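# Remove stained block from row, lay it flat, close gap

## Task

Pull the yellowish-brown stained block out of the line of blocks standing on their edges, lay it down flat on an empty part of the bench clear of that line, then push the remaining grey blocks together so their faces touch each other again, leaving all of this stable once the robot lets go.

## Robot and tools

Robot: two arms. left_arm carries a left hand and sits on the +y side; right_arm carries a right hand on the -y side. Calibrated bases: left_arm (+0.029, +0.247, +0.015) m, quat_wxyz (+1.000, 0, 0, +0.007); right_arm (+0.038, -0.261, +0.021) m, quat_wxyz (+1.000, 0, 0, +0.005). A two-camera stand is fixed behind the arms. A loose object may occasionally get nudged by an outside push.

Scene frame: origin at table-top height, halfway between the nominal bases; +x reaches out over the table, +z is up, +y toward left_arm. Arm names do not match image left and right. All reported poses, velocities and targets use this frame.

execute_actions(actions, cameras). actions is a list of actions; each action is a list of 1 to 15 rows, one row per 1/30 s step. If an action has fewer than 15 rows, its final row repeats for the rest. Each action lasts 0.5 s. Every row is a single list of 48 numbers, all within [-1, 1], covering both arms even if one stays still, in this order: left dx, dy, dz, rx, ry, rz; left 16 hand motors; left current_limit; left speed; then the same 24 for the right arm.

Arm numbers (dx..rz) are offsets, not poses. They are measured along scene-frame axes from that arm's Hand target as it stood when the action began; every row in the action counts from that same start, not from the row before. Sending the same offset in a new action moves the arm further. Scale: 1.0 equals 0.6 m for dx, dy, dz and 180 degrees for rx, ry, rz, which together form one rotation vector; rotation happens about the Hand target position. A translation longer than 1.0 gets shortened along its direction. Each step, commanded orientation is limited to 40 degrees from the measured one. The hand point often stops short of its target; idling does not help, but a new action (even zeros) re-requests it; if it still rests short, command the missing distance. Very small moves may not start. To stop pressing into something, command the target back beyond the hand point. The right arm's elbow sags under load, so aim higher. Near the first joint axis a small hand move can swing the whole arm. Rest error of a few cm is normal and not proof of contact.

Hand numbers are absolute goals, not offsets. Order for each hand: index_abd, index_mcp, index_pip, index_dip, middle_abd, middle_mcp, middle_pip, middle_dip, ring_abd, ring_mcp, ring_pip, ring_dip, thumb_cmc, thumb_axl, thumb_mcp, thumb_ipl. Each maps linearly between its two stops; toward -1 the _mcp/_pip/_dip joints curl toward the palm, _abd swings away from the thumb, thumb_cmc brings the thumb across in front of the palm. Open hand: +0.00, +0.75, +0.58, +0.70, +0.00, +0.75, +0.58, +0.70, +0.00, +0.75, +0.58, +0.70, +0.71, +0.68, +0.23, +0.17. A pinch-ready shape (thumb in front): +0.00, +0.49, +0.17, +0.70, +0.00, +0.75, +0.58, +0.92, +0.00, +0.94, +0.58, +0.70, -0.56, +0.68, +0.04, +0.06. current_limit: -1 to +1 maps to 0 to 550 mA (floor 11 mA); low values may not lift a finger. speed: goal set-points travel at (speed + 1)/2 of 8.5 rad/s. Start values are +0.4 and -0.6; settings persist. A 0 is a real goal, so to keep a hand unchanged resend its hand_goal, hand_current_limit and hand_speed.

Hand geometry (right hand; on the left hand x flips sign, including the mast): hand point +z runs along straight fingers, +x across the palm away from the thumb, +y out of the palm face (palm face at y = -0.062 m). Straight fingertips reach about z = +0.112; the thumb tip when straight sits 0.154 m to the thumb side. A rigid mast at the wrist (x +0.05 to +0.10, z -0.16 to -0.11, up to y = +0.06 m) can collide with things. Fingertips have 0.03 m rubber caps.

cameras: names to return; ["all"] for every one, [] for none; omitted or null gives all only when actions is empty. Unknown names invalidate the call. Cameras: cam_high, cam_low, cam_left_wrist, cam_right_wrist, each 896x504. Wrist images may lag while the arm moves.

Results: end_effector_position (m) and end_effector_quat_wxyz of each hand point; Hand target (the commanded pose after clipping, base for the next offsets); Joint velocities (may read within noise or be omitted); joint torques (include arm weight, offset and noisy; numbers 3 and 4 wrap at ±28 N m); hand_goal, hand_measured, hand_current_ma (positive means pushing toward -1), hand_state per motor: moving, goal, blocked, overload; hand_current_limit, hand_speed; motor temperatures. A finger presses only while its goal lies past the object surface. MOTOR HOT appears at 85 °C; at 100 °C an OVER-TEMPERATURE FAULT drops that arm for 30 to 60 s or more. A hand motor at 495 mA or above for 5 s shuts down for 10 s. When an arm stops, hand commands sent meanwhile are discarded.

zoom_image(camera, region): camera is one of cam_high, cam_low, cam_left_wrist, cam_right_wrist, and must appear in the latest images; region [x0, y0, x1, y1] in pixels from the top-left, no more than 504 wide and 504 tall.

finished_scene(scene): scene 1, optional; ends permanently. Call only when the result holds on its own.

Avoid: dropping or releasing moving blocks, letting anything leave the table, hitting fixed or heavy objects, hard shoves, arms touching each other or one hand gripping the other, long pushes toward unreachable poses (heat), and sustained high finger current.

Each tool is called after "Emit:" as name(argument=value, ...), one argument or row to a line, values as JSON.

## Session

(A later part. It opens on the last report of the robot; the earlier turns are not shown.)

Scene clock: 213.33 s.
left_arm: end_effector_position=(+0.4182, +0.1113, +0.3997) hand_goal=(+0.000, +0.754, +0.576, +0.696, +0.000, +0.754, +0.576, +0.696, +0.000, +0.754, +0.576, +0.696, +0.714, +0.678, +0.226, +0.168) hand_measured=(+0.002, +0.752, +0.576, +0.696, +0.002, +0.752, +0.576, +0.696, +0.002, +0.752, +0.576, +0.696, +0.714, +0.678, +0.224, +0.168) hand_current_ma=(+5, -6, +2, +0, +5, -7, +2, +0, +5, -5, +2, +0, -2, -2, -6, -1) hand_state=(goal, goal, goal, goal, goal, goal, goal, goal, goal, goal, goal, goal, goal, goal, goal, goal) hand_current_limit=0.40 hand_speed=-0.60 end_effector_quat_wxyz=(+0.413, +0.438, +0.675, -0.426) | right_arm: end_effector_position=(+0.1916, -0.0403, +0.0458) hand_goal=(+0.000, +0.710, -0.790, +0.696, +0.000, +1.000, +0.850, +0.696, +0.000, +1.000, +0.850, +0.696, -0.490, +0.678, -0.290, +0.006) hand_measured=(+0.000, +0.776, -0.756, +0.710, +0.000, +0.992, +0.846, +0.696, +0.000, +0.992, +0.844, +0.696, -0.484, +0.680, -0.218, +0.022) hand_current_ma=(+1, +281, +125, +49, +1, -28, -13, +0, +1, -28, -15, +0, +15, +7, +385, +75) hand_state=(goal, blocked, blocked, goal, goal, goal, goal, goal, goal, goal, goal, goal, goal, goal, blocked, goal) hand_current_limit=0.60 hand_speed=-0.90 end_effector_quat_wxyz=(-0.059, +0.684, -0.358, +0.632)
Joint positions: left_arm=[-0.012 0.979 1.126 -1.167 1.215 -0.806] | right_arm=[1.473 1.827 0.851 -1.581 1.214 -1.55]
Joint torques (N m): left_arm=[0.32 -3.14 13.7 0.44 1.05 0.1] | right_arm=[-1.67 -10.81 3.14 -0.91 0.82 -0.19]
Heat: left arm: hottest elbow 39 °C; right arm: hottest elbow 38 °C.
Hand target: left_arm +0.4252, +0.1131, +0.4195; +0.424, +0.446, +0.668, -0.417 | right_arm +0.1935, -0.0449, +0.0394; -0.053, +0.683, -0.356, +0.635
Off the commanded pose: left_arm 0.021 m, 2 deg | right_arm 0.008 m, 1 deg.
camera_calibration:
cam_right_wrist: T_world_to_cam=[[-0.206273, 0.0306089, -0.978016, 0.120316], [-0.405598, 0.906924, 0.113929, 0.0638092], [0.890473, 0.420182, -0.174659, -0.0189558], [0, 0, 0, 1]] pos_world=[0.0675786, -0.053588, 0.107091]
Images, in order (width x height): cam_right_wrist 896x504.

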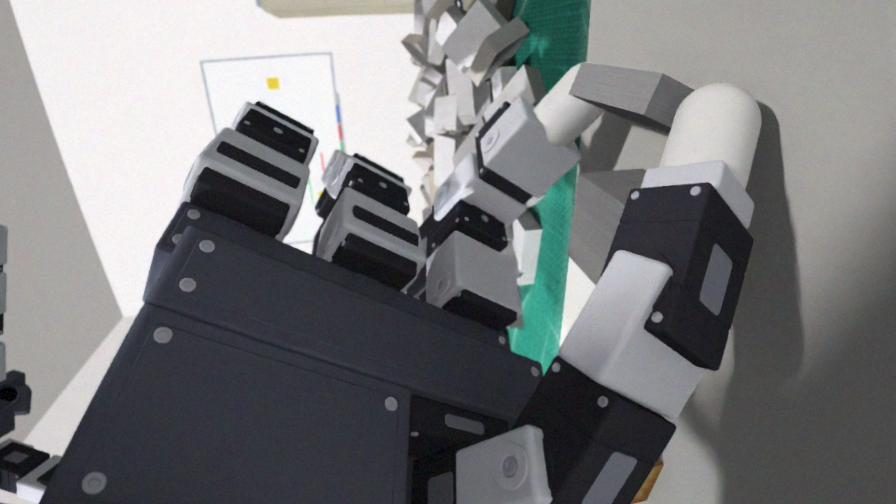

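Emit:
execute_actions(
  actions=[
    [[0,0,0,0,0,0,0,0.754,0.576,0.696,0,0.754,0.576,0.696,0,0.754,0.576,0.696,0.714,0.678,0.226,0.168,0.4,-0.6,0.0,0.002,-0.0035,0.0,0,0,0,0.71,-0.79,0.696,0,1,0.85,0.696,0,1,0.85,0.696,-0.49,0.678,-0.29,0.005,0.6,-0.9]],
  ],
  cameras=["cam_right_wrist"],
)

Emit:
zoom_image(
  camera="cam_right_wrist",
  region=[540, 0, 860, 280],
)

Scene clock: 214.37 s.
left_arm: end_effector_position=(+0.4182, +0.1113, +0.3997) hand_goal=(+0.000, +0.754, +0.576, +0.696, +0.000, +0.754, +0.576, +0.696, +0.000, +0.754, +0.576, +0.696, +0.714, +0.678, +0.226, +0.168) hand_measured=(+0.002, +0.752, +0.576, +0.696, +0.002, +0.752, +0.576, +0.696, +0.002, +0.752, +0.576, +0.696, +0.714, +0.678, +0.224, +0.168) hand_current_ma=(+5, -6, +2, +0, +5, -7, +2, +0, +5, -5, +2, +0, -2, -2, -6, -1) hand_state=(goal, goal, goal, goal, goal, goal, goal, goal, goal, goal, goal, goal, goal, goal, goal, goal) hand_current_limit=0.40 hand_speed=-0.60 end_effector_quat_wxyz=(+0.413, +0.438, +0.675, -0.426) | right_arm: end_effector_position=(+0.1919, -0.0404, +0.0448) hand_goal=(+0.000, +0.710, -0.790, +0.696, +0.000, +1.000, +0.850, +0.696, +0.000, +1.000, +0.850, +0.696, -0.490, +0.678, -0.290, +0.006) hand_measured=(+0.000, +0.776, -0.754, +0.712, +0.000, +0.992, +0.846, +0.696, +0.000, +0.992, +0.844, +0.696, -0.492, +0.676, -0.220, +0.022) hand_current_ma=(+1, +281, +131, +51, +1, -28, -13, +0, +1, -28, -15, +0, -3, -7, +377, +75) hand_state=(goal, blocked, blocked, goal, goal, goal, goal, goal, goal, goal, goal, goal, goal, goal, blocked, goal) hand_current_limit=0.60 hand_speed=-0.90 end_effector_quat_wxyz=(-0.059, +0.684, -0.357, +0.633)
Joint positions: left_arm=[-0.012 0.979 1.126 -1.167 1.215 -0.806] | right_arm=[1.473 1.831 0.851 -1.579 1.216 -1.55]
Joint torques (N m): left_arm=[0.32 -3.08 13.67 0.43 1.05 0.11] | right_arm=[-1.67 -10.64 3.33 -0.81 0.72 -0.18]
Heat: left arm: hottest elbow 39 °C; right arm: hottest elbow 37 °C.
Hand target: left_arm +0.4252, +0.1131, +0.4195; +0.424, +0.446, +0.668, -0.417 | right_arm +0.1935, -0.0437, +0.0373; -0.053, +0.683, -0.356, +0.635
Off the commanded pose: left_arm 0.021 m, 2 deg | right_arm 0.008 m, 1 deg.
camera_calibration:
cam_right_wrist: T_world_to_cam=[[-0.205561, 0.0272801, -0.978264, 0.119106], [-0.40714, 0.906616, 0.110834, 0.0645675], [0.889933, 0.421074, -0.175258, -0.0192245], [0, 0, 0, 1]] pos_world=[0.0678801, -0.0536922, 0.105992]
Images, in order (width x height): cam_right_wrist 896x504.

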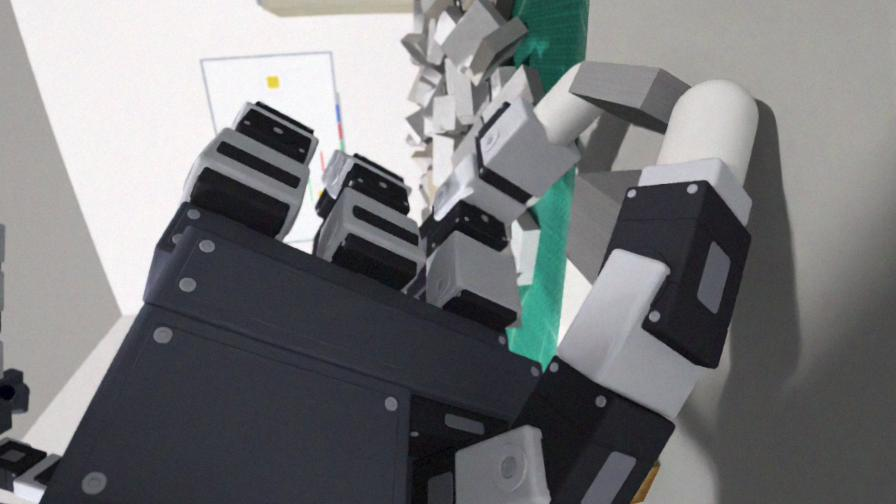

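Scaled by 1.575 from the camera's 896x504 image, which has a finer 1280x720 frame.

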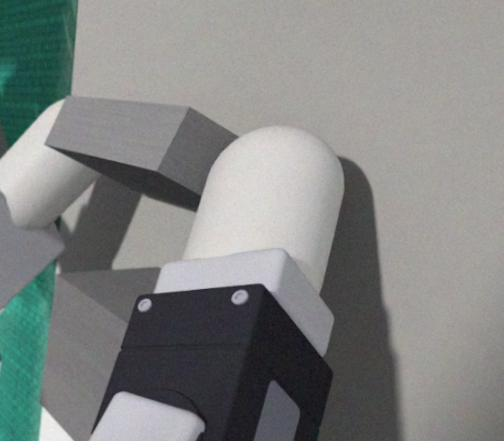

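Emit:
execute_actions(
  actions=[
    [[0,0,0,0,0,0,0,0.754,0.576,0.696,0,0.754,0.576,0.696,0,0.754,0.576,0.696,0.714,0.678,0.226,0.168,0.4,-0.6,0.0,0.006,0.0,-0.03,0,0,0,0.71,-0.79,0.696,0,1,0.85,0.696,0,1,0.85,0.696,-0.49,0.678,-0.29,0.005,0.6,-0.9]],
  ],
  cameras=["cam_right_wrist"],
)

Emit:
zoom_image(
  camera="cam_right_wrist",
  region=[540, 0, 860, 280],
)

Scene clock: 215.97 s.
left_arm: end_effector_position=(+0.4182, +0.1113, +0.3997) hand_goal=(+0.000, +0.754, +0.576, +0.696, +0.000, +0.754, +0.576, +0.696, +0.000, +0.754, +0.576, +0.696, +0.714, +0.678, +0.226, +0.168) hand_measured=(+0.002, +0.752, +0.576, +0.696, +0.002, +0.752, +0.576, +0.696, +0.002, +0.752, +0.576, +0.696, +0.714, +0.678, +0.224, +0.168) hand_current_ma=(+5, -6, +2, +0, +5, -7, +2, +0, +5, -5, +2, +0, -2, -2, -6, -1) hand_state=(goal, goal, goal, goal, goal, goal, goal, goal, goal, goal, goal, goal, goal, goal, goal, goal) hand_current_limit=0.40 hand_speed=-0.60 end_effector_quat_wxyz=(+0.413, +0.438, +0.675, -0.426) | right_arm: end_effector_position=(+0.1918, -0.0459, +0.0392) hand_goal=(+0.000, +0.710, -0.790, +0.696, +0.000, +1.000, +0.850, +0.696, +0.000, +1.000, +0.850, +0.696, -0.490, +0.678, -0.290, +0.006) hand_measured=(+0.000, +0.776, -0.752, +0.714, +0.000, +0.992, +0.846, +0.696, +0.002, +0.992, +0.846, +0.696, -0.502, +0.668, -0.224, +0.022) hand_current_ma=(+1, +281, +145, +57, +2, -27, -13, +0, +2, -27, -14, +0, -41, -37, +355, +76) hand_state=(goal, blocked, blocked, goal, goal, goal, goal, goal, goal, goal, goal, goal, goal, goal, blocked, goal) hand_current_limit=0.60 hand_speed=-0.90 end_effector_quat_wxyz=(-0.024, +0.688, -0.323, +0.649)
Joint positions: left_arm=[-0.012 0.979 1.126 -1.167 1.215 -0.806] | right_arm=[1.473 1.905 0.87 -1.634 1.219 -1.544]
Joint torques (N m): left_arm=[0.26 -3.14 13.68 0.44 1.05 0.11] | right_arm=[-1.49 -11.11 4.82 -2.26 0.52 -0.03]
Heat: left arm: hottest elbow 39 °C; right arm: hottest elbow 37 °C.
Hand target: left_arm +0.4252, +0.1131, +0.4195; +0.424, +0.446, +0.668, -0.417 | right_arm +0.1934, -0.0402, +0.0373; -0.021, +0.685, -0.326, +0.651
Off the commanded pose: left_arm 0.021 m, 2 deg | right_arm 0.006 m, 1 deg.
camera_calibration:
cam_right_wrist: T_world_to_cam=[[-0.210699, -0.0726743, -0.974846, 0.110054], [-0.408392, 0.912582, 0.0202356, 0.0742048], [0.888156, 0.402383, -0.22196, -0.016418], [0, 0, 0, 1]] pos_world=[0.0680747, -0.0531135, 0.10214]
Images, in order (width x height): cam_right_wrist 896x504.

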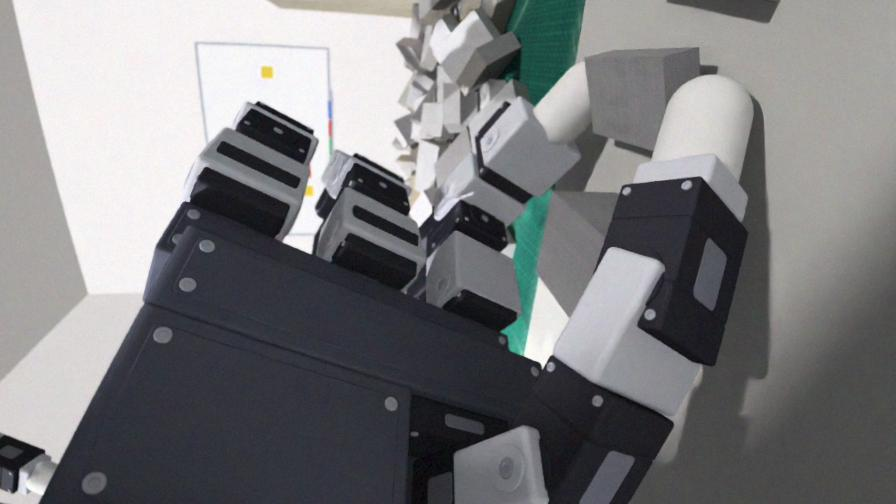

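Scaled by 1.575 from the camera's 896x504 image, which has a finer 1280x720 frame.

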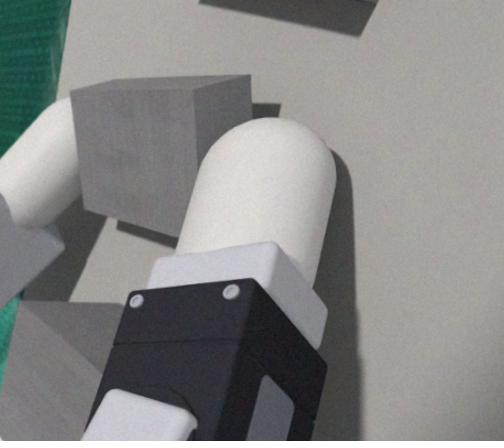

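Emit:
execute_actions(
  actions=[
    [[0,0,0,0,0,0,0,0.754,0.576,0.696,0,0.754,0.576,0.696,0,0.754,0.576,0.696,0.714,0.678,0.226,0.168,0.4,-0.6,0.0,0.015,0.02,0.012,0,0,0,0.71,-0.79,0.696,0,1,0.85,0.696,0,1,0.85,0.696,-0.49,0.678,-0.29,0.005,0.6,-0.9]],
    [[0,0,0,0,0,0,0,0.754,0.576,0.696,0,0.754,0.576,0.696,0,0.754,0.576,0.696,0.714,0.678,0.226,0.168,0.4,-0.6,0.0,0.01,0.025,0.012,0,0,0,0.71,-0.79,0.696,0,1,0.85,0.696,0,1,0.85,0.696,-0.49,0.678,-0.29,0.005,0.6,-0.9]],
  ],
  cameras=["cam_right_wrist"],
)

Emit:
zoom_image(
  camera="cam_right_wrist",
  region=[540, 0, 860, 280],
)

Scene clock: 218.67 s.
left_arm: end_effector_position=(+0.4182, +0.1113, +0.3997) hand_goal=(+0.000, +0.754, +0.576, +0.696, +0.000, +0.754, +0.576, +0.696, +0.000, +0.754, +0.576, +0.696, +0.714, +0.678, +0.226, +0.168) hand_measured=(+0.002, +0.752, +0.576, +0.696, +0.002, +0.752, +0.576, +0.696, +0.002, +0.752, +0.576, +0.696, +0.714, +0.678, +0.224, +0.168) hand_current_ma=(+5, -6, +2, +0, +5, -7, +2, +0, +5, -5, +2, +0, -2, -2, -6, -1) hand_state=(goal, goal, goal, goal, goal, goal, goal, goal, goal, goal, goal, goal, goal, goal, goal, goal) hand_current_limit=0.40 hand_speed=-0.60 end_effector_quat_wxyz=(+0.413, +0.438, +0.675, -0.426) | right_arm: end_effector_position=(+0.1921, -0.0346, +0.0583) hand_goal=(+0.000, +0.710, -0.790, +0.696, +0.000, +1.000, +0.850, +0.696, +0.000, +1.000, +0.850, +0.696, -0.490, +0.678, -0.290, +0.006) hand_measured=(+0.000, +0.776, -0.752, +0.714, +0.000, +0.992, +0.846, +0.696, +0.002, +0.992, +0.846, +0.696, -0.482, +0.684, -0.224, +0.024) hand_current_ma=(+1, +281, +145, +57, +2, -27, -13, +0, +2, -27, -14, +0, +28, +21, +355, +80) hand_state=(goal, blocked, blocked, goal, goal, goal, goal, goal, goal, goal, goal, goal, goal, goal, blocked, goal) hand_current_limit=0.60 hand_speed=-0.90 end_effector_quat_wxyz=(-0.045, +0.685, -0.345, +0.639)
Joint positions: left_arm=[-0.012 0.979 1.126 -1.167 1.215 -0.806] | right_arm=[1.473 1.835 0.888 -1.659 1.214 -1.541]
Joint torques (N m): left_arm=[0.32 -3.14 13.67 0.44 1.06 0.1] | right_arm=[-1.32 -12.98 5.9 -2.41 0.59 -0.18]
Heat: left arm: hottest elbow 39 °C; right arm: hottest elbow 37 °C.
Hand target: left_arm +0.4252, +0.1131, +0.4195; +0.424, +0.446, +0.668, -0.417 | right_arm +0.1935, -0.0250, +0.0643; -0.047, +0.684, -0.350, +0.638
Off the commanded pose: left_arm 0.021 m, 2 deg | right_arm 0.011 m, 1 deg.
camera_calibration:
cam_right_wrist: T_world_to_cam=[[-0.207175, -0.00962396, -0.978256, 0.131284], [-0.40429, 0.911413, 0.0766543, 0.0595786], [0.890858, 0.41138, -0.192713, -0.0189605], [0, 0, 0, 1]] pos_world=[0.0681769, -0.0452373, 0.120208]
Images, in order (width x height): cam_right_wrist 896x504.

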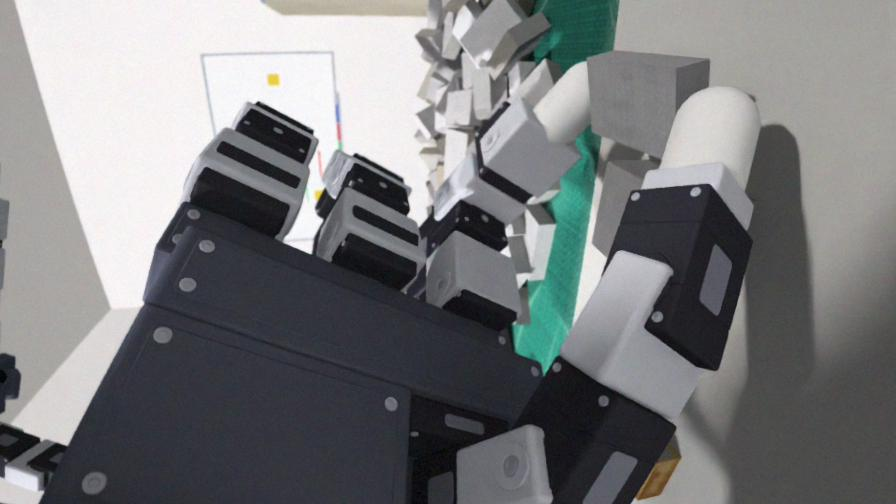

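Scaled by 1.575 from the camera's 896x504 image, which has a finer 1280x720 frame.

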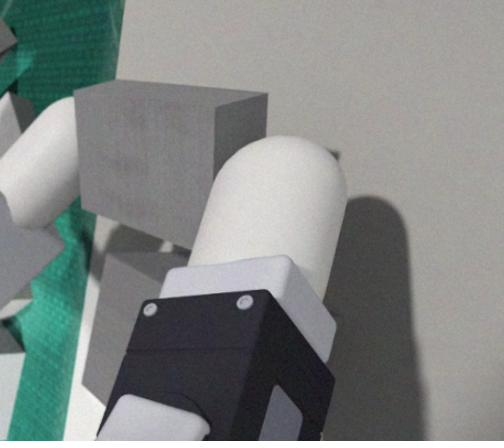

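Emit:
execute_actions(
  actions=[
    [[0,0,0,0,0,0,0,0.754,0.576,0.696,0,0.754,0.576,0.696,0,0.754,0.576,0.696,0.714,0.678,0.226,0.168,0.4,-0.6,0.0,0.008,0.025,0.03,0,0,0,0.71,-0.79,0.696,0,1,0.85,0.696,0,1,0.85,0.696,-0.49,0.678,-0.29,0.005,0.6,-0.9]],
    [[0,0,0,0,0,0,0,0.754,0.576,0.696,0,0.754,0.576,0.696,0,0.754,0.576,0.696,0.714,0.678,0.226,0.168,0.4,-0.6,0.0,0.008,0.025,0.04,0,0,0,0.71,-0.79,0.696,0,1,0.85,0.696,0,1,0.85,0.696,-0.49,0.678,-0.29,0.005,0.6,-0.9]],
    [[0,0,0,0,0,0,0,0.754,0.576,0.696,0,0.754,0.576,0.696,0,0.754,0.576,0.696,0.714,0.678,0.226,0.168,0.4,-0.6,0.0,0.012,0.02,0.04,0,0,0,0.71,-0.79,0.696,0,1,0.85,0.696,0,1,0.85,0.696,-0.49,0.678,-0.29,0.005,0.6,-0.9]],
  ],
  cameras=["cam_right_wrist","cam_left_wrist"],
)

Scene clock: 222.73 s.
left_arm: end_effector_position=(+0.4182, +0.1113, +0.3997) hand_goal=(+0.000, +0.754, +0.576, +0.696, +0.000, +0.754, +0.576, +0.696, +0.000, +0.754, +0.576, +0.696, +0.714, +0.678, +0.226, +0.168) hand_measured=(+0.002, +0.752, +0.576, +0.696, +0.002, +0.752, +0.576, +0.696, +0.002, +0.752, +0.576, +0.696, +0.714, +0.678, +0.224, +0.168) hand_current_ma=(+5, -6, +2, +0, +5, -7, +2, +0, +5, -5, +2, +0, -2, -2, -6, -1) hand_state=(goal, goal, goal, goal, goal, goal, goal, goal, goal, goal, goal, goal, goal, goal, goal, goal) hand_current_limit=0.40 hand_speed=-0.60 end_effector_quat_wxyz=(+0.413, +0.438, +0.675, -0.426) | right_arm: end_effector_position=(+0.1919, -0.0024, +0.1085) hand_goal=(+0.000, +0.710, -0.790, +0.696, +0.000, +1.000, +0.850, +0.696, +0.000, +1.000, +0.850, +0.696, -0.490, +0.678, -0.290, +0.006) hand_measured=(+0.000, +0.776, -0.752, +0.714, +0.000, +0.992, +0.846, +0.696, +0.002, +0.992, +0.846, +0.696, -0.480, +0.684, -0.224, +0.024) hand_current_ma=(+1, +281, +145, +57, +2, -27, -13, +0, +2, -27, -14, +0, +28, +21, +355, +82) hand_state=(goal, blocked, blocked, goal, goal, goal, goal, goal, goal, goal, goal, goal, goal, goal, blocked, goal) hand_current_limit=0.60 hand_speed=-0.90 end_effector_quat_wxyz=(-0.170, +0.664, -0.457, +0.567)
Joint positions: left_arm=[-0.012 0.979 1.126 -1.167 1.215 -0.806] | right_arm=[1.473 1.54 0.879 -1.528 1.196 -1.594]
Joint torques (N m): left_arm=[0.38 -3.08 13.68 0.46 1.06 0.11] | right_arm=[-1.73 -11.16 5.19 -0.51 1.06 -0.36]
Heat: left arm: hottest elbow 39 °C; right arm: hottest elbow 37 °C.
Hand target: left_arm +0.4252, +0.1131, +0.4195; +0.424, +0.446, +0.668, -0.417 | right_arm +0.1935, -0.0082, +0.1063; -0.164, +0.666, -0.455, +0.568
Off the commanded pose: left_arm 0.021 m, 2 deg | right_arm 0.006 m, 1 deg.
camera_calibration:
cam_left_wrist: T_world_to_cam=[[-0.36973, -0.32096, 0.871943, -0.196197], [-0.747672, 0.659919, -0.0741209, 0.221958], [-0.551622, -0.679332, -0.483965, 0.624447], [0, 0, 0, 1]] pos_world=[0.43787, 0.214761, 0.489734]
cam_right_wrist: T_world_to_cam=[[-0.20172, 0.343872, -0.917094, 0.173775], [-0.404975, 0.823271, 0.397769, -0.0086587], [0.891798, 0.451638, -0.0268109, -0.0404085], [0, 0, 0, 1]] pos_world=[0.0675837, -0.0343779, 0.161729]
Images, in order (width x height): cam_left_wrist 896x504, cam_right_wrist 896x504.

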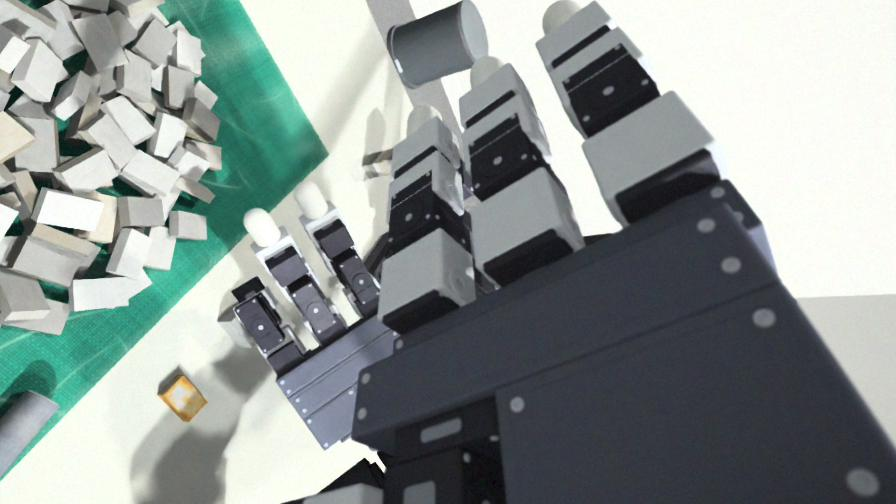

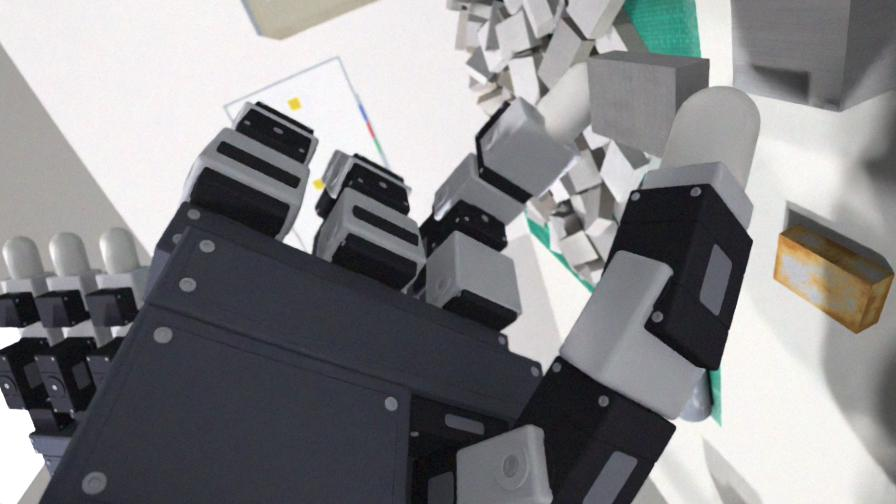

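Emit:
execute_actions(
  actions=[
    [[0,0,0,0,0,0,0,0.754,0.576,0.696,0,0.754,0.576,0.696,0,0.754,0.576,0.696,0.714,0.678,0.226,0.168,0.4,-0.6,0.0,0.018,0.008,0.04,0,0,0,0.71,-0.79,0.696,0,1,0.85,0.696,0,1,0.85,0.696,-0.49,0.678,-0.29,0.005,0.6,-0.9]],
    [[0,0,0,0,0,0,0,0.754,0.576,0.696,0,0.754,0.576,0.696,0,0.754,0.576,0.696,0.714,0.678,0.226,0.168,0.4,-0.6,0.0,0.02,0.004,0.04,0,0,0,0.71,-0.79,0.696,0,1,0.85,0.696,0,1,0.85,0.696,-0.49,0.678,-0.29,0.005,0.6,-0.9]],
    [[0,0,0,0,0,0,0,0.754,0.576,0.696,0,0.754,0.576,0.696,0,0.754,0.576,0.696,0.714,0.678,0.226,0.168,0.4,-0.6,0.0,0.025,0.002,0.04,0,0,0,0.71,-0.79,0.696,0,1,0.85,0.696,0,1,0.85,0.696,-0.49,0.678,-0.29,0.005,0.6,-0.9]],
    [[0,0,0,0,0,0,0,0.754,0.576,0.696,0,0.754,0.576,0.696,0,0.754,0.576,0.696,0.714,0.678,0.226,0.168,0.4,-0.6,0.0,0.03,0.002,0.04,0,0,0,0.71,-0.79,0.696,0,1,0.85,0.696,0,1,0.85,0.696,-0.49,0.678,-0.29,0.005,0.6,-0.9]],
  ],
  cameras=["cam_right_wrist","cam_left_wrist"],
)

Scene clock: 225.63 s.
left_arm: end_effector_position=(+0.4182, +0.1113, +0.3997) hand_goal=(+0.000, +0.754, +0.576, +0.696, +0.000, +0.754, +0.576, +0.696, +0.000, +0.754, +0.576, +0.696, +0.714, +0.678, +0.226, +0.168) hand_measured=(+0.002, +0.752, +0.576, +0.696, +0.002, +0.752, +0.576, +0.696, +0.002, +0.752, +0.576, +0.696, +0.714, +0.678, +0.224, +0.168) hand_current_ma=(+5, -6, +2, +0, +5, -7, +2, +0, +5, -5, +2, +0, -2, -2, -6, -1) hand_state=(goal, goal, goal, goal, goal, goal, goal, goal, goal, goal, goal, goal, goal, goal, goal, goal) hand_current_limit=0.40 hand_speed=-0.60 end_effector_quat_wxyz=(+0.413, +0.438, +0.675, -0.426) | right_arm: end_effector_position=(+0.1909, +0.0521, +0.1172) hand_goal=(+0.000, +0.710, -0.790, +0.696, +0.000, +1.000, +0.850, +0.696, +0.000, +1.000, +0.850, +0.696, -0.490, +0.678, -0.290, +0.006) hand_measured=(+0.000, +0.776, -0.752, +0.714, +0.000, +0.992, +0.846, +0.696, +0.002, +0.992, +0.846, +0.696, -0.488, +0.682, -0.224, +0.024) hand_current_ma=(+1, +281, +145, +57, +2, -27, -13, +0, +2, -27, -14, +0, +6, +12, +355, +82) hand_state=(goal, blocked, blocked, goal, goal, goal, goal, goal, goal, goal, goal, goal, goal, goal, blocked, goal) hand_current_limit=0.60 hand_speed=-0.90 end_effector_quat_wxyz=(-0.325, +0.605, -0.581, +0.437)
Joint positions: left_arm=[-0.012 0.979 1.126 -1.167 1.215 -0.806] | right_arm=[1.47 1.331 0.799 -1.117 1.151 -1.651]
Joint torques (N m): left_arm=[0.32 -3.19 13.7 0.43 1.05 0.11] | right_arm=[-1.79 -10.11 6.58 0.44 1.31 -0.26]
Heat: left arm: hottest elbow 39 °C; right arm: hottest elbow 37 °C.
Hand target: left_arm +0.4252, +0.1131, +0.4195; +0.424, +0.446, +0.668, -0.417 | right_arm +0.1934, +0.0475, +0.1159; -0.324, +0.604, -0.582, +0.437
Off the commanded pose: left_arm 0.021 m, 2 deg | right_arm 0.005 m, 0 deg.
camera_calibration:
cam_left_wrist: T_world_to_cam=[[-0.36973, -0.32096, 0.871943, -0.196197], [-0.747672, 0.659919, -0.0741209, 0.221958], [-0.551622, -0.679332, -0.483965, 0.624447], [0, 0, 0, 1]] pos_world=[0.43787, 0.214761, 0.489734]
cam_right_wrist: T_world_to_cam=[[-0.207842, 0.734394, -0.646117, 0.111866], [-0.402745, 0.537704, 0.740723, -0.0831282], [0.891403, 0.414173, 0.184016, -0.0866102], [0, 0, 0, 1]] pos_world=[0.0669754, -0.00158336, 0.149791]
Images, in order (width x height): cam_left_wrist 896x504, cam_right_wrist 896x504.

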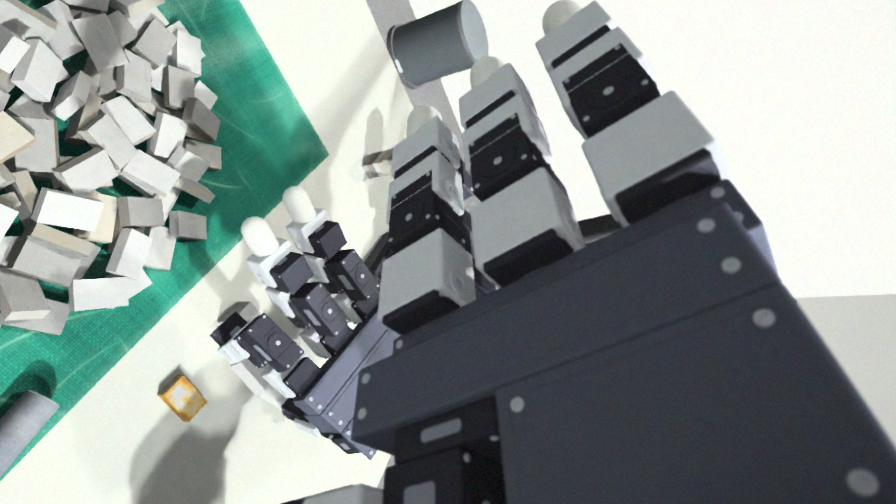

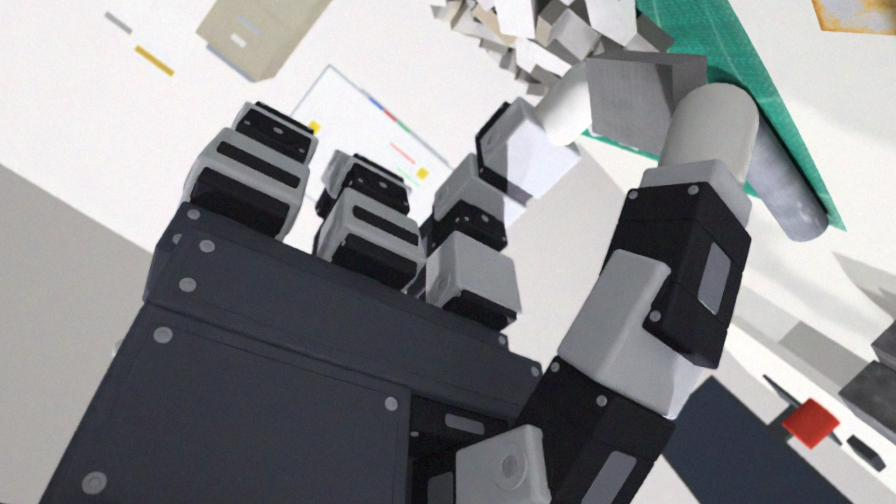

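Emit:
execute_actions(
  actions=[
    [[0,0,0,0,0,0,0,0.754,0.576,0.696,0,0.754,0.576,0.696,0,0.754,0.576,0.696,0.714,0.678,0.226,0.168,0.4,-0.6,0.0,0.002,-0.025,0.03,0,0,0,0.71,-0.79,0.696,0,1,0.85,0.696,0,1,0.85,0.696,-0.49,0.678,-0.29,0.005,0.6,-0.9]],
    [[0,0,0,0,0,0,0,0.754,0.576,0.696,0,0.754,0.576,0.696,0,0.754,0.576,0.696,0.714,0.678,0.226,0.168,0.4,-0.6,0.0,0.002,-0.035,0.03,0,0,0,0.71,-0.79,0.696,0,1,0.85,0.696,0,1,0.85,0.696,-0.49,0.678,-0.29,0.005,0.6,-0.9]],
    [[0,0,0,0,0,0,0,0.754,0.576,0.696,0,0.754,0.576,0.696,0,0.754,0.576,0.696,0.714,0.678,0.226,0.168,0.4,-0.6,0.0,0.002,-0.025,0.004,0,0,0,0.71,-0.79,0.696,0,1,0.85,0.696,0,1,0.85,0.696,-0.49,0.678,-0.29,0.005,0.6,-0.9]],
  ],
  cameras=["cam_right_wrist","cam_left_wrist"],
)

Scene clock: 229.03 s.
left_arm: end_effector_position=(+0.4182, +0.1113, +0.3997) hand_goal=(+0.000, +0.754, +0.576, +0.696, +0.000, +0.754, +0.576, +0.696, +0.000, +0.754, +0.576, +0.696, +0.714, +0.678, +0.226, +0.168) hand_measured=(+0.002, +0.752, +0.576, +0.696, +0.002, +0.752, +0.576, +0.696, +0.002, +0.752, +0.576, +0.696, +0.714, +0.678, +0.224, +0.168) hand_current_ma=(+5, -6, +2, +0, +5, -7, +2, +0, +5, -5, +2, +0, -2, -2, -6, -1) hand_state=(goal, goal, goal, goal, goal, goal, goal, goal, goal, goal, goal, goal, goal, goal, goal, goal) hand_current_limit=0.40 hand_speed=-0.60 end_effector_quat_wxyz=(+0.413, +0.438, +0.675, -0.426) | right_arm: end_effector_position=(+0.1909, +0.0560, +0.0715) hand_goal=(+0.000, +0.710, -0.790, +0.696, +0.000, +1.000, +0.850, +0.696, +0.000, +1.000, +0.850, +0.696, -0.490, +0.678, -0.290, +0.006) hand_measured=(+0.000, +0.776, -0.752, +0.714, +0.000, +0.992, +0.846, +0.696, +0.002, +0.992, +0.846, +0.696, -0.492, +0.678, -0.224, +0.024) hand_current_ma=(+1, +281, +145, +57, +2, -27, -13, +0, +2, -27, -14, +0, -2, +2, +355, +82) hand_state=(goal, blocked, blocked, goal, goal, goal, goal, goal, goal, goal, goal, goal, goal, goal, blocked, goal) hand_current_limit=0.60 hand_speed=-0.90 end_effector_quat_wxyz=(+0.388, -0.567, +0.624, -0.372)
Joint positions: left_arm=[-0.012 0.979 1.126 -1.167 1.215 -0.806] | right_arm=[1.46 1.298 0.615 -0.733 1.13 -1.673]
Joint torques (N m): left_arm=[0.32 -3.14 13.65 0.43 1.06 0.11] | right_arm=[-1.79 -7.36 6.28 1.02 1.28 -0.2]
Heat: left arm: hottest elbow 39 °C; right arm: hottest elbow 37 °C.
Hand target: left_arm +0.4252, +0.1131, +0.4195; +0.424, +0.446, +0.668, -0.417 | right_arm +0.1935, +0.0511, +0.0649; +0.383, -0.568, +0.623, -0.377
Off the commanded pose: left_arm 0.021 m, 2 deg | right_arm 0.009 m, 1 deg.
camera_calibration:
cam_left_wrist: T_world_to_cam=[[-0.36973, -0.32096, 0.871943, -0.196197], [-0.747672, 0.659919, -0.0741209, 0.221958], [-0.551622, -0.679332, -0.483965, 0.624447], [0, 0, 0, 1]] pos_world=[0.43787, 0.214761, 0.489734]
cam_right_wrist: T_world_to_cam=[[-0.2089, 0.855052, -0.474601, 0.0607431], [-0.402704, 0.367038, 0.838518, -0.0488657], [0.891174, 0.36629, 0.267658, -0.0831076], [0, 0, 0, 1]] pos_world=[0.0670741, -0.0035614, 0.092048]
Images, in order (width x height): cam_left_wrist 896x504, cam_right_wrist 896x504.

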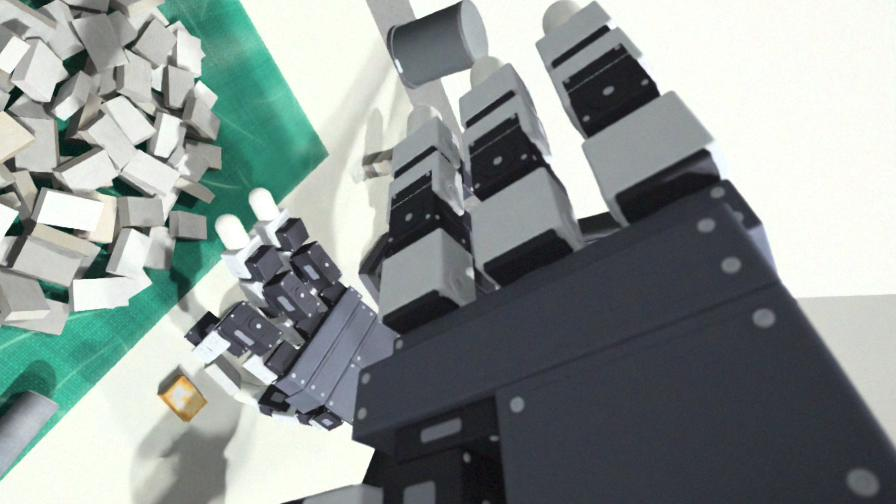

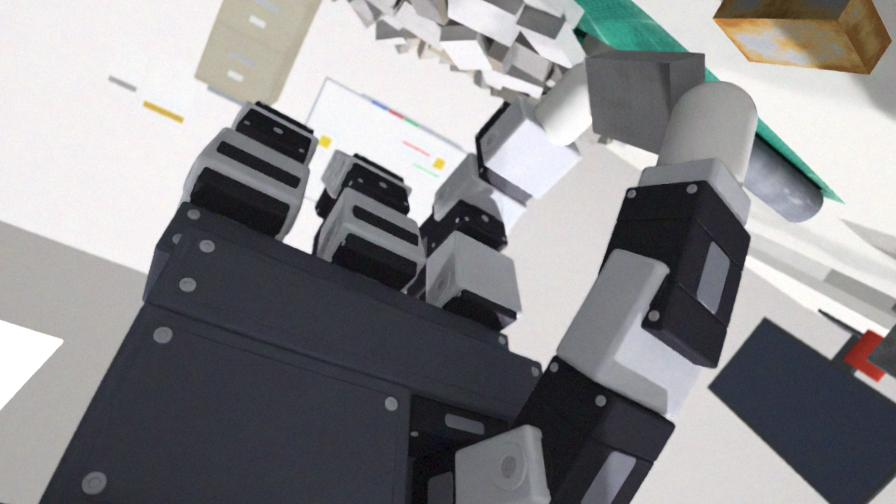

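Emit:
execute_actions(
  actions=[
    [[0,0,0,0,0,0,0,0.754,0.576,0.696,0,0.754,0.576,0.696,0,0.754,0.576,0.696,0.714,0.678,0.226,0.168,0.4,-0.6,0.0,-0.005,-0.025,0.0,0,0,0,0.71,-0.79,0.696,0,1,0.85,0.696,0,1,0.85,0.696,-0.49,0.678,-0.29,0.005,0.6,-0.9]],
    [[0,0,0,0,0,0,0,0.754,0.576,0.696,0,0.754,0.576,0.696,0,0.754,0.576,0.696,0.714,0.678,0.226,0.168,0.4,-0.6,0.0,-0.004,-0.018,0.0,0,0,0,0.71,-0.79,0.696,0,1,0.85,0.696,0,1,0.85,0.696,-0.49,0.678,-0.29,0.005,0.6,-0.9]],
  ],
  cameras=["cam_right_wrist"],
)

Emit:
zoom_image(
  camera="cam_right_wrist",
  region=[520, 0, 840, 280],
)

Scene clock: 230.63 s.
left_arm: end_effector_position=(+0.4182, +0.1113, +0.3997) hand_goal=(+0.000, +0.754, +0.576, +0.696, +0.000, +0.754, +0.576, +0.696, +0.000, +0.754, +0.576, +0.696, +0.714, +0.678, +0.226, +0.168) hand_measured=(+0.002, +0.752, +0.576, +0.696, +0.002, +0.752, +0.576, +0.696, +0.002, +0.752, +0.576, +0.696, +0.714, +0.678, +0.224, +0.168) hand_current_ma=(+5, -6, +2, +0, +5, -7, +2, +0, +5, -5, +2, +0, -2, -2, -6, -1) hand_state=(goal, goal, goal, goal, goal, goal, goal, goal, goal, goal, goal, goal, goal, goal, goal, goal) hand_current_limit=0.40 hand_speed=-0.60 end_effector_quat_wxyz=(+0.413, +0.438, +0.675, -0.426) | right_arm: end_effector_position=(+0.1909, +0.0505, +0.0448) hand_goal=(+0.000, +0.710, -0.790, +0.696, +0.000, +1.000, +0.850, +0.696, +0.000, +1.000, +0.850, +0.696, -0.490, +0.678, -0.290, +0.006) hand_measured=(+0.000, +0.776, -0.752, +0.714, +0.000, +0.992, +0.846, +0.696, +0.002, +0.992, +0.846, +0.696, -0.492, +0.678, -0.224, +0.024) hand_current_ma=(+1, +281, +145, +57, +2, -27, -13, +0, +2, -27, -14, +0, -3, +1, +355, +82) hand_state=(goal, blocked, blocked, goal, goal, goal, goal, goal, goal, goal, goal, goal, goal, goal, blocked, goal) hand_current_limit=0.60 hand_speed=-0.90 end_effector_quat_wxyz=(+0.388, -0.567, +0.624, -0.372)
Joint positions: left_arm=[-0.012 0.979 1.126 -1.167 1.215 -0.806] | right_arm=[1.458 1.349 0.568 -0.631 1.129 -1.678]
Joint torques (N m): left_arm=[0.32 -3.14 13.7 0.42 1.05 0.11] | right_arm=[-1.79 -7.53 5.83 0.99 1.31 -0.21]
Heat: left arm: hottest elbow 39 °C; right arm: hottest elbow 36 °C.
Hand target: left_arm +0.4252, +0.1131, +0.4195; +0.424, +0.446, +0.668, -0.417 | right_arm +0.1934, +0.0458, +0.0391; +0.383, -0.568, +0.623, -0.377
Off the commanded pose: left_arm 0.021 m, 2 deg | right_arm 0.008 m, 1 deg.
camera_calibration:
cam_right_wrist: T_world_to_cam=[[-0.209503, 0.854152, -0.475954, 0.052943], [-0.402278, 0.368363, 0.838141, -0.024533], [0.891224, 0.367059, 0.266434, -0.0738878], [0, 0, 0, 1]] pos_world=[0.0670732, -0.00906317, 0.0654467]
Images, in order (width x height): cam_right_wrist 896x504.

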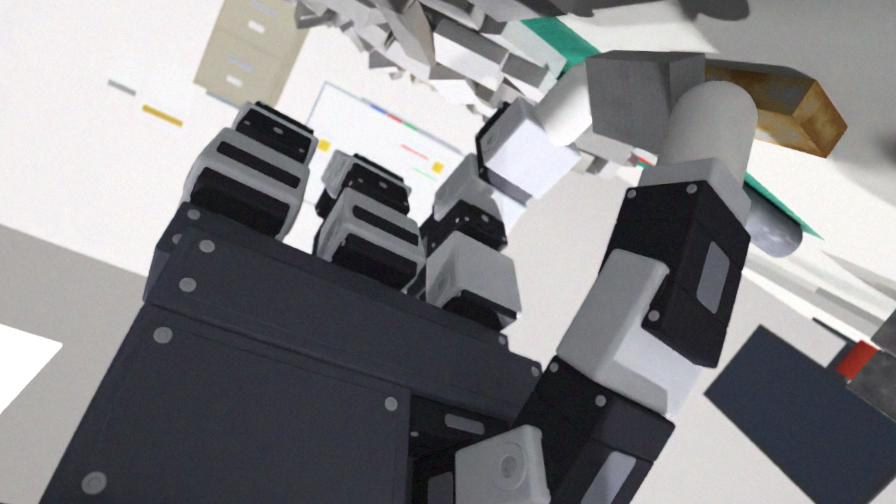

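Scaled by 1.575 from the camera's 896x504 image, which has a finer 1280x720 frame.

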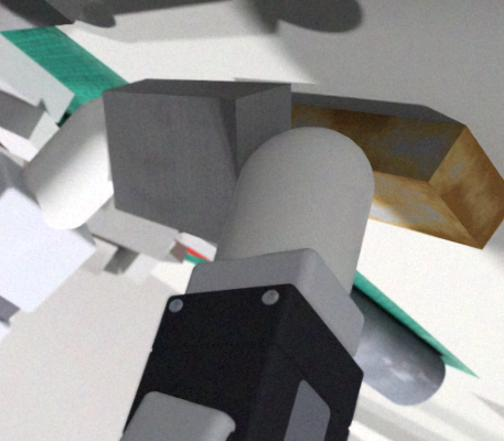

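Emit:
execute_actions(
  actions=[
    [[0,0,0,0,0,0,0,0.754,0.576,0.696,0,0.754,0.576,0.696,0,0.754,0.576,0.696,0.714,0.678,0.226,0.168,0.4,-0.6,0.0,-0.002,-0.014,0.0,0,0,0,0.71,-0.79,0.696,0,1,0.85,0.696,0,1,0.85,0.696,-0.49,0.678,-0.29,0.005,0.6,-0.9]],
    [[0,0,0,0,0,0,0,0.754,0.576,0.696,0,0.754,0.576,0.696,0,0.754,0.576,0.696,0.714,0.678,0.226,0.168,0.4,-0.6,0.0,-0.003,-0.006,0.0,0,0,0,0.71,-0.79,0.696,0,1,0.85,0.696,0,1,0.85,0.696,-0.49,0.678,-0.29,0.005,0.6,-0.9]],
  ],
  cameras=["cam_right_wrist"],
)

Emit:
zoom_image(
  camera="cam_right_wrist",
  region=[520, 0, 840, 280],
)

Scene clock: 232.13 s.
left_arm: end_effector_position=(+0.4182, +0.1113, +0.3997) hand_goal=(+0.000, +0.754, +0.576, +0.696, +0.000, +0.754, +0.576, +0.696, +0.000, +0.754, +0.576, +0.696, +0.714, +0.678, +0.226, +0.168) hand_measured=(+0.002, +0.752, +0.576, +0.696, +0.002, +0.752, +0.576, +0.696, +0.002, +0.752, +0.576, +0.696, +0.714, +0.678, +0.224, +0.168) hand_current_ma=(+5, -6, +2, +0, +5, -7, +2, +0, +5, -5, +2, +0, -2, -2, -6, -1) hand_state=(goal, goal, goal, goal, goal, goal, goal, goal, goal, goal, goal, goal, goal, goal, goal, goal) hand_current_limit=0.40 hand_speed=-0.60 end_effector_quat_wxyz=(+0.413, +0.438, +0.675, -0.426) | right_arm: end_effector_position=(+0.1910, +0.0480, +0.0332) hand_goal=(+0.000, +0.710, -0.790, +0.696, +0.000, +1.000, +0.850, +0.696, +0.000, +1.000, +0.850, +0.696, -0.490, +0.678, -0.290, +0.006) hand_measured=(+0.000, +0.776, -0.752, +0.714, +0.000, +0.992, +0.846, +0.696, +0.002, +0.992, +0.846, +0.696, -0.492, +0.678, -0.224, +0.024) hand_current_ma=(+1, +281, +145, +57, +2, -27, -13, +0, +2, -27, -14, +0, -4, +1, +355, +82) hand_state=(goal, blocked, blocked, goal, goal, goal, goal, goal, goal, goal, goal, goal, goal, goal, blocked, goal) hand_current_limit=0.60 hand_speed=-0.90 end_effector_quat_wxyz=(+0.388, -0.567, +0.624, -0.372)
Joint positions: left_arm=[-0.012 0.979 1.126 -1.167 1.215 -0.806] | right_arm=[1.457 1.374 0.547 -0.581 1.129 -1.681]
Joint torques (N m): left_arm=[0.26 -3.14 13.68 0.43 1.06 0.11] | right_arm=[-1.79 -7.53 5.5 1.01 1.3 -0.2]
Heat: left arm: hottest elbow 39 °C; right arm: hottest elbow 36 °C.
Hand target: left_arm +0.4252, +0.1131, +0.4195; +0.424, +0.446, +0.668, -0.417 | right_arm +0.1934, +0.0427, +0.0271; +0.383, -0.569, +0.623, -0.377
Off the commanded pose: left_arm 0.021 m, 2 deg | right_arm 0.008 m, 1 deg.
camera_calibration:
cam_right_wrist: T_world_to_cam=[[-0.209414, 0.854769, -0.474885, 0.0494738], [-0.402631, 0.367195, 0.838484, -0.013775], [0.891086, 0.366794, 0.267261, -0.0699812], [0, 0, 0, 1]] pos_world=[0.0671735, -0.0115619, 0.0537477]
Images, in order (width x height): cam_right_wrist 896x504.

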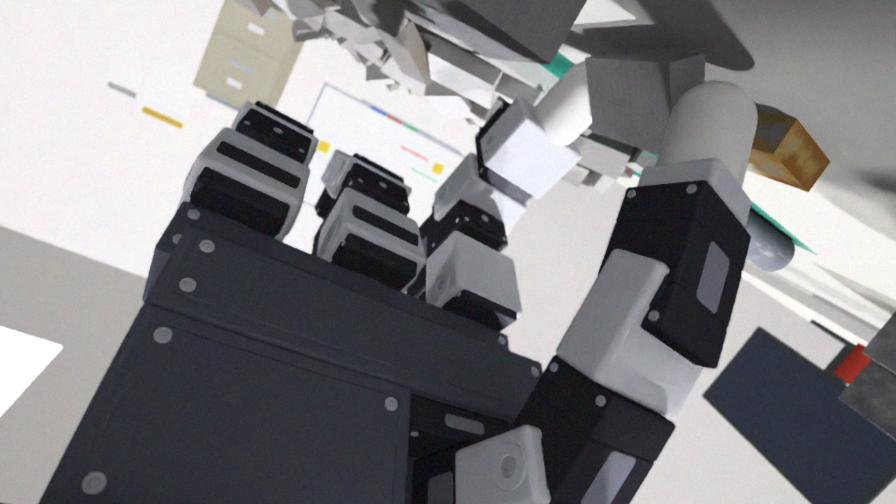

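Scaled by 1.575 from the camera's 896x504 image, which has a finer 1280x720 frame.

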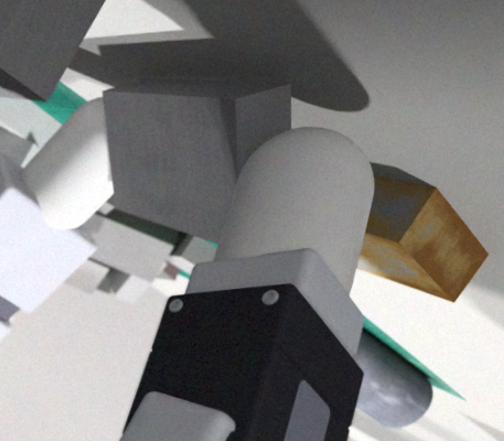

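Emit:
execute_actions(
  actions=[
    [[0,0,0,0,0,0,0,0.754,0.576,0.696,0,0.754,0.576,0.696,0,0.754,0.576,0.696,0.714,0.678,0.226,0.168,0.4,-0.6,0.0,-0.004,-0.005,0.0,0,0,0,0.71,-0.79,0.696,0,1,0.85,0.696,0,1,0.85,0.696,-0.49,0.678,-0.29,0.005,0.6,-0.9]],
    [[0,0,0,0,0,0,0,0.754,0.576,0.696,0,0.754,0.576,0.696,0,0.754,0.576,0.696,0.714,0.678,0.226,0.168,0.4,-0.6,0.0,-0.006,-0.004,0.0,0,0,0,0.71,-0.79,0.696,0,1,0.85,0.696,0,1,0.85,0.696,-0.49,0.678,-0.29,0.005,0.6,-0.9]],
  ],
  cameras=["cam_right_wrist"],
)

Emit:
zoom_image(
  camera="cam_right_wrist",
  region=[520, 0, 840, 280],
)

Scene clock: 233.83 s.
left_arm: end_effector_position=(+0.4182, +0.1113, +0.3997) hand_goal=(+0.000, +0.754, +0.576, +0.696, +0.000, +0.754, +0.576, +0.696, +0.000, +0.754, +0.576, +0.696, +0.714, +0.678, +0.226, +0.168) hand_measured=(+0.002, +0.752, +0.576, +0.696, +0.002, +0.752, +0.576, +0.696, +0.002, +0.752, +0.576, +0.696, +0.714, +0.678, +0.224, +0.168) hand_current_ma=(+5, -6, +2, +0, +5, -7, +2, +0, +5, -5, +2, +0, -2, -2, -6, -1) hand_state=(goal, goal, goal, goal, goal, goal, goal, goal, goal, goal, goal, goal, goal, goal, goal, goal) hand_current_limit=0.40 hand_speed=-0.60 end_effector_quat_wxyz=(+0.413, +0.438, +0.675, -0.426) | right_arm: end_effector_position=(+0.1911, +0.0483, +0.0306) hand_goal=(+0.000, +0.710, -0.790, +0.696, +0.000, +1.000, +0.850, +0.696, +0.000, +1.000, +0.850, +0.696, -0.490, +0.678, -0.290, +0.006) hand_measured=(+0.000, +0.776, -0.752, +0.714, +0.000, +0.992, +0.846, +0.696, +0.002, +0.992, +0.846, +0.696, -0.492, +0.678, -0.224, +0.024) hand_current_ma=(+1, +281, +145, +57, +2, -27, -13, +0, +2, -27, -14, +0, -3, +1, +355, +82) hand_state=(goal, blocked, blocked, goal, goal, goal, goal, goal, goal, goal, goal, goal, goal, goal, blocked, goal) hand_current_limit=0.60 hand_speed=-0.90 end_effector_quat_wxyz=(+0.394, -0.563, +0.627, -0.367)
Joint positions: left_arm=[-0.012 0.979 1.126 -1.167 1.215 -0.806] | right_arm=[1.457 1.374 0.534 -0.55 1.129 -1.682]
Joint torques (N m): left_arm=[0.32 -3.19 13.68 0.46 1.05 0.11] | right_arm=[-1.9 -7.53 4.86 0.83 1.27 -0.25]
Heat: left arm: hottest elbow 39 °C; right arm: hottest elbow 36 °C.
Hand target: left_arm +0.4252, +0.1131, +0.4195; +0.424, +0.446, +0.668, -0.417 | right_arm +0.1934, +0.0367, +0.0217; +0.383, -0.569, +0.623, -0.377
Off the commanded pose: left_arm 0.021 m, 2 deg | right_arm 0.015 m, 2 deg.
camera_calibration:
cam_right_wrist: T_world_to_cam=[[-0.20853, 0.862802, -0.460531, 0.0470857], [-0.404188, 0.352761, 0.843914, -0.0108634], [0.890588, 0.362123, 0.275173, -0.0694455], [0, 0, 0, 1]] pos_world=[0.0672753, -0.0116457, 0.0499617]
Images, in order (width x height): cam_right_wrist 896x504.

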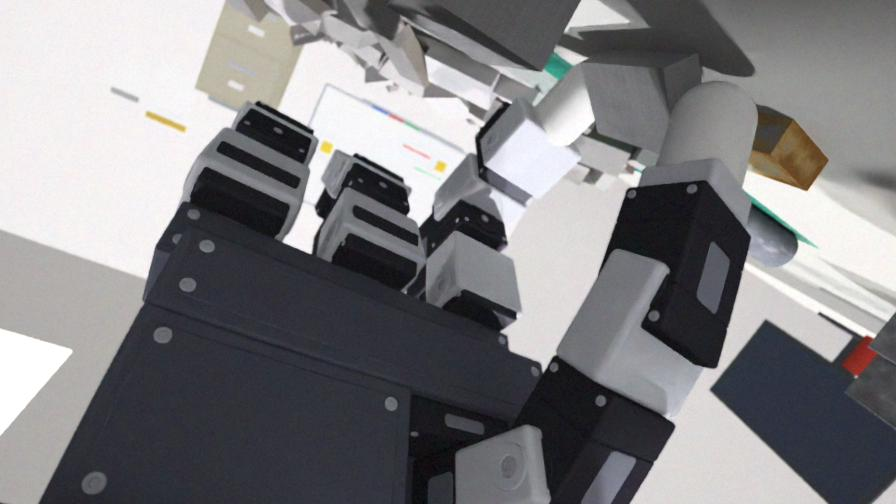

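Scaled by 1.575 from the camera's 896x504 image, which has a finer 1280x720 frame.

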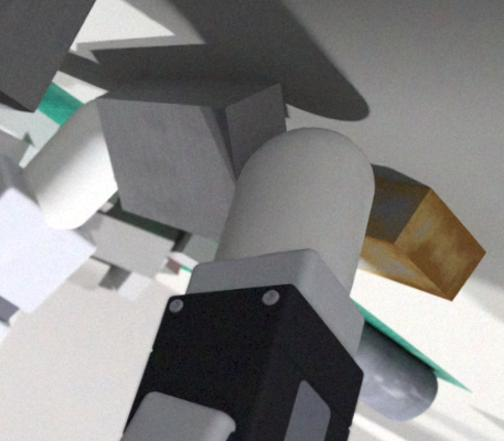

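Emit:
execute_actions(
  actions=[
    [[0,0,0,0,0,0,0,0.754,0.576,0.696,0,0.754,0.576,0.696,0,0.754,0.576,0.696,0.714,0.678,0.226,0.168,0.4,-0.6,0.0,-0.009,0.004,-0.004,0,0,0,0.71,-0.79,0.696,0,1,0.85,0.696,0,1,0.85,0.696,-0.49,0.678,-0.29,0.005,0.6,-0.9]],
  ],
  cameras=["cam_right_wrist"],
)

Emit:
zoom_image(
  camera="cam_right_wrist",
  region=[520, 0, 840, 280],
)

Scene clock: 235.67 s.
left_arm: end_effector_position=(+0.4182, +0.1113, +0.3997) hand_goal=(+0.000, +0.754, +0.576, +0.696, +0.000, +0.754, +0.576, +0.696, +0.000, +0.754, +0.576, +0.696, +0.714, +0.678, +0.226, +0.168) hand_measured=(+0.002, +0.752, +0.576, +0.696, +0.002, +0.752, +0.576, +0.696, +0.002, +0.752, +0.576, +0.696, +0.714, +0.678, +0.224, +0.168) hand_current_ma=(+5, -6, +2, +0, +5, -7, +2, +0, +5, -5, +2, +0, -2, -2, -6, -1) hand_state=(goal, goal, goal, goal, goal, goal, goal, goal, goal, goal, goal, goal, goal, goal, goal, goal) hand_current_limit=0.40 hand_speed=-0.60 end_effector_quat_wxyz=(+0.413, +0.438, +0.675, -0.426) | right_arm: end_effector_position=(+0.1912, +0.0482, +0.0306) hand_goal=(+0.000, +0.710, -0.790, +0.696, +0.000, +1.000, +0.850, +0.696, +0.000, +1.000, +0.850, +0.696, -0.490, +0.678, -0.290, +0.006) hand_measured=(+0.000, +0.776, -0.752, +0.714, +0.000, +0.992, +0.846, +0.696, +0.002, +0.992, +0.846, +0.696, -0.492, +0.678, -0.224, +0.024) hand_current_ma=(+1, +281, +145, +57, +2, -27, -13, +0, +2, -27, -14, +0, -3, +1, +355, +82) hand_state=(goal, blocked, blocked, goal, goal, goal, goal, goal, goal, goal, goal, goal, goal, goal, blocked, goal) hand_current_limit=0.60 hand_speed=-0.90 end_effector_quat_wxyz=(+0.394, -0.563, +0.627, -0.367)
Joint positions: left_arm=[-0.012 0.979 1.126 -1.167 1.215 -0.806] | right_arm=[1.457 1.374 0.534 -0.55 1.129 -1.682]
Joint torques (N m): left_arm=[0.32 -3.14 13.67 0.43 1.05 0.1] | right_arm=[-2.02 -8.7 4.55 0.06 1.32 -0.31]
Heat: left arm: hottest elbow 39 °C; right arm: hottest elbow 36 °C.
Hand target: left_arm +0.4252, +0.1131, +0.4195; +0.424, +0.446, +0.668, -0.417 | right_arm +0.1934, +0.0313, +0.0241; +0.379, -0.571, +0.620, -0.381
Off the commanded pose: left_arm 0.021 m, 2 deg | right_arm 0.018 m, 3 deg.
camera_calibration:
cam_right_wrist: T_world_to_cam=[[-0.20821, 0.862864, -0.460558, 0.0470871], [-0.404047, 0.352942, 0.843906, -0.0108298], [0.890727, 0.361797, 0.275152, -0.0695469], [0, 0, 0, 1]] pos_world=[0.0673756, -0.0116456, 0.0499616]
Images, in order (width x height): cam_right_wrist 896x504.

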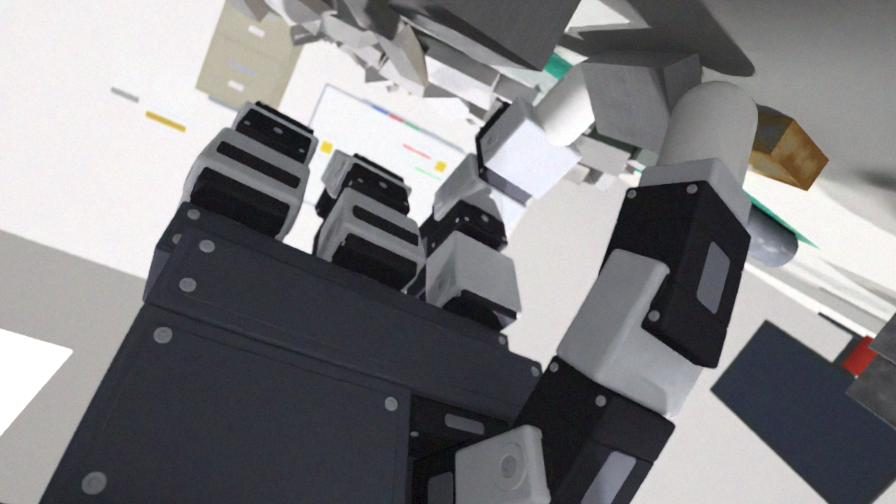

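Scaled by 1.575 from the camera's 896x504 image, which has a finer 1280x720 frame.

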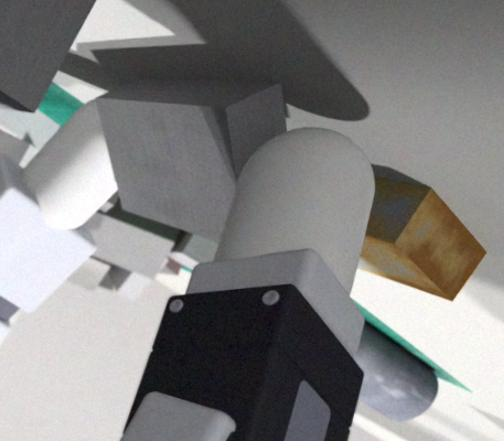

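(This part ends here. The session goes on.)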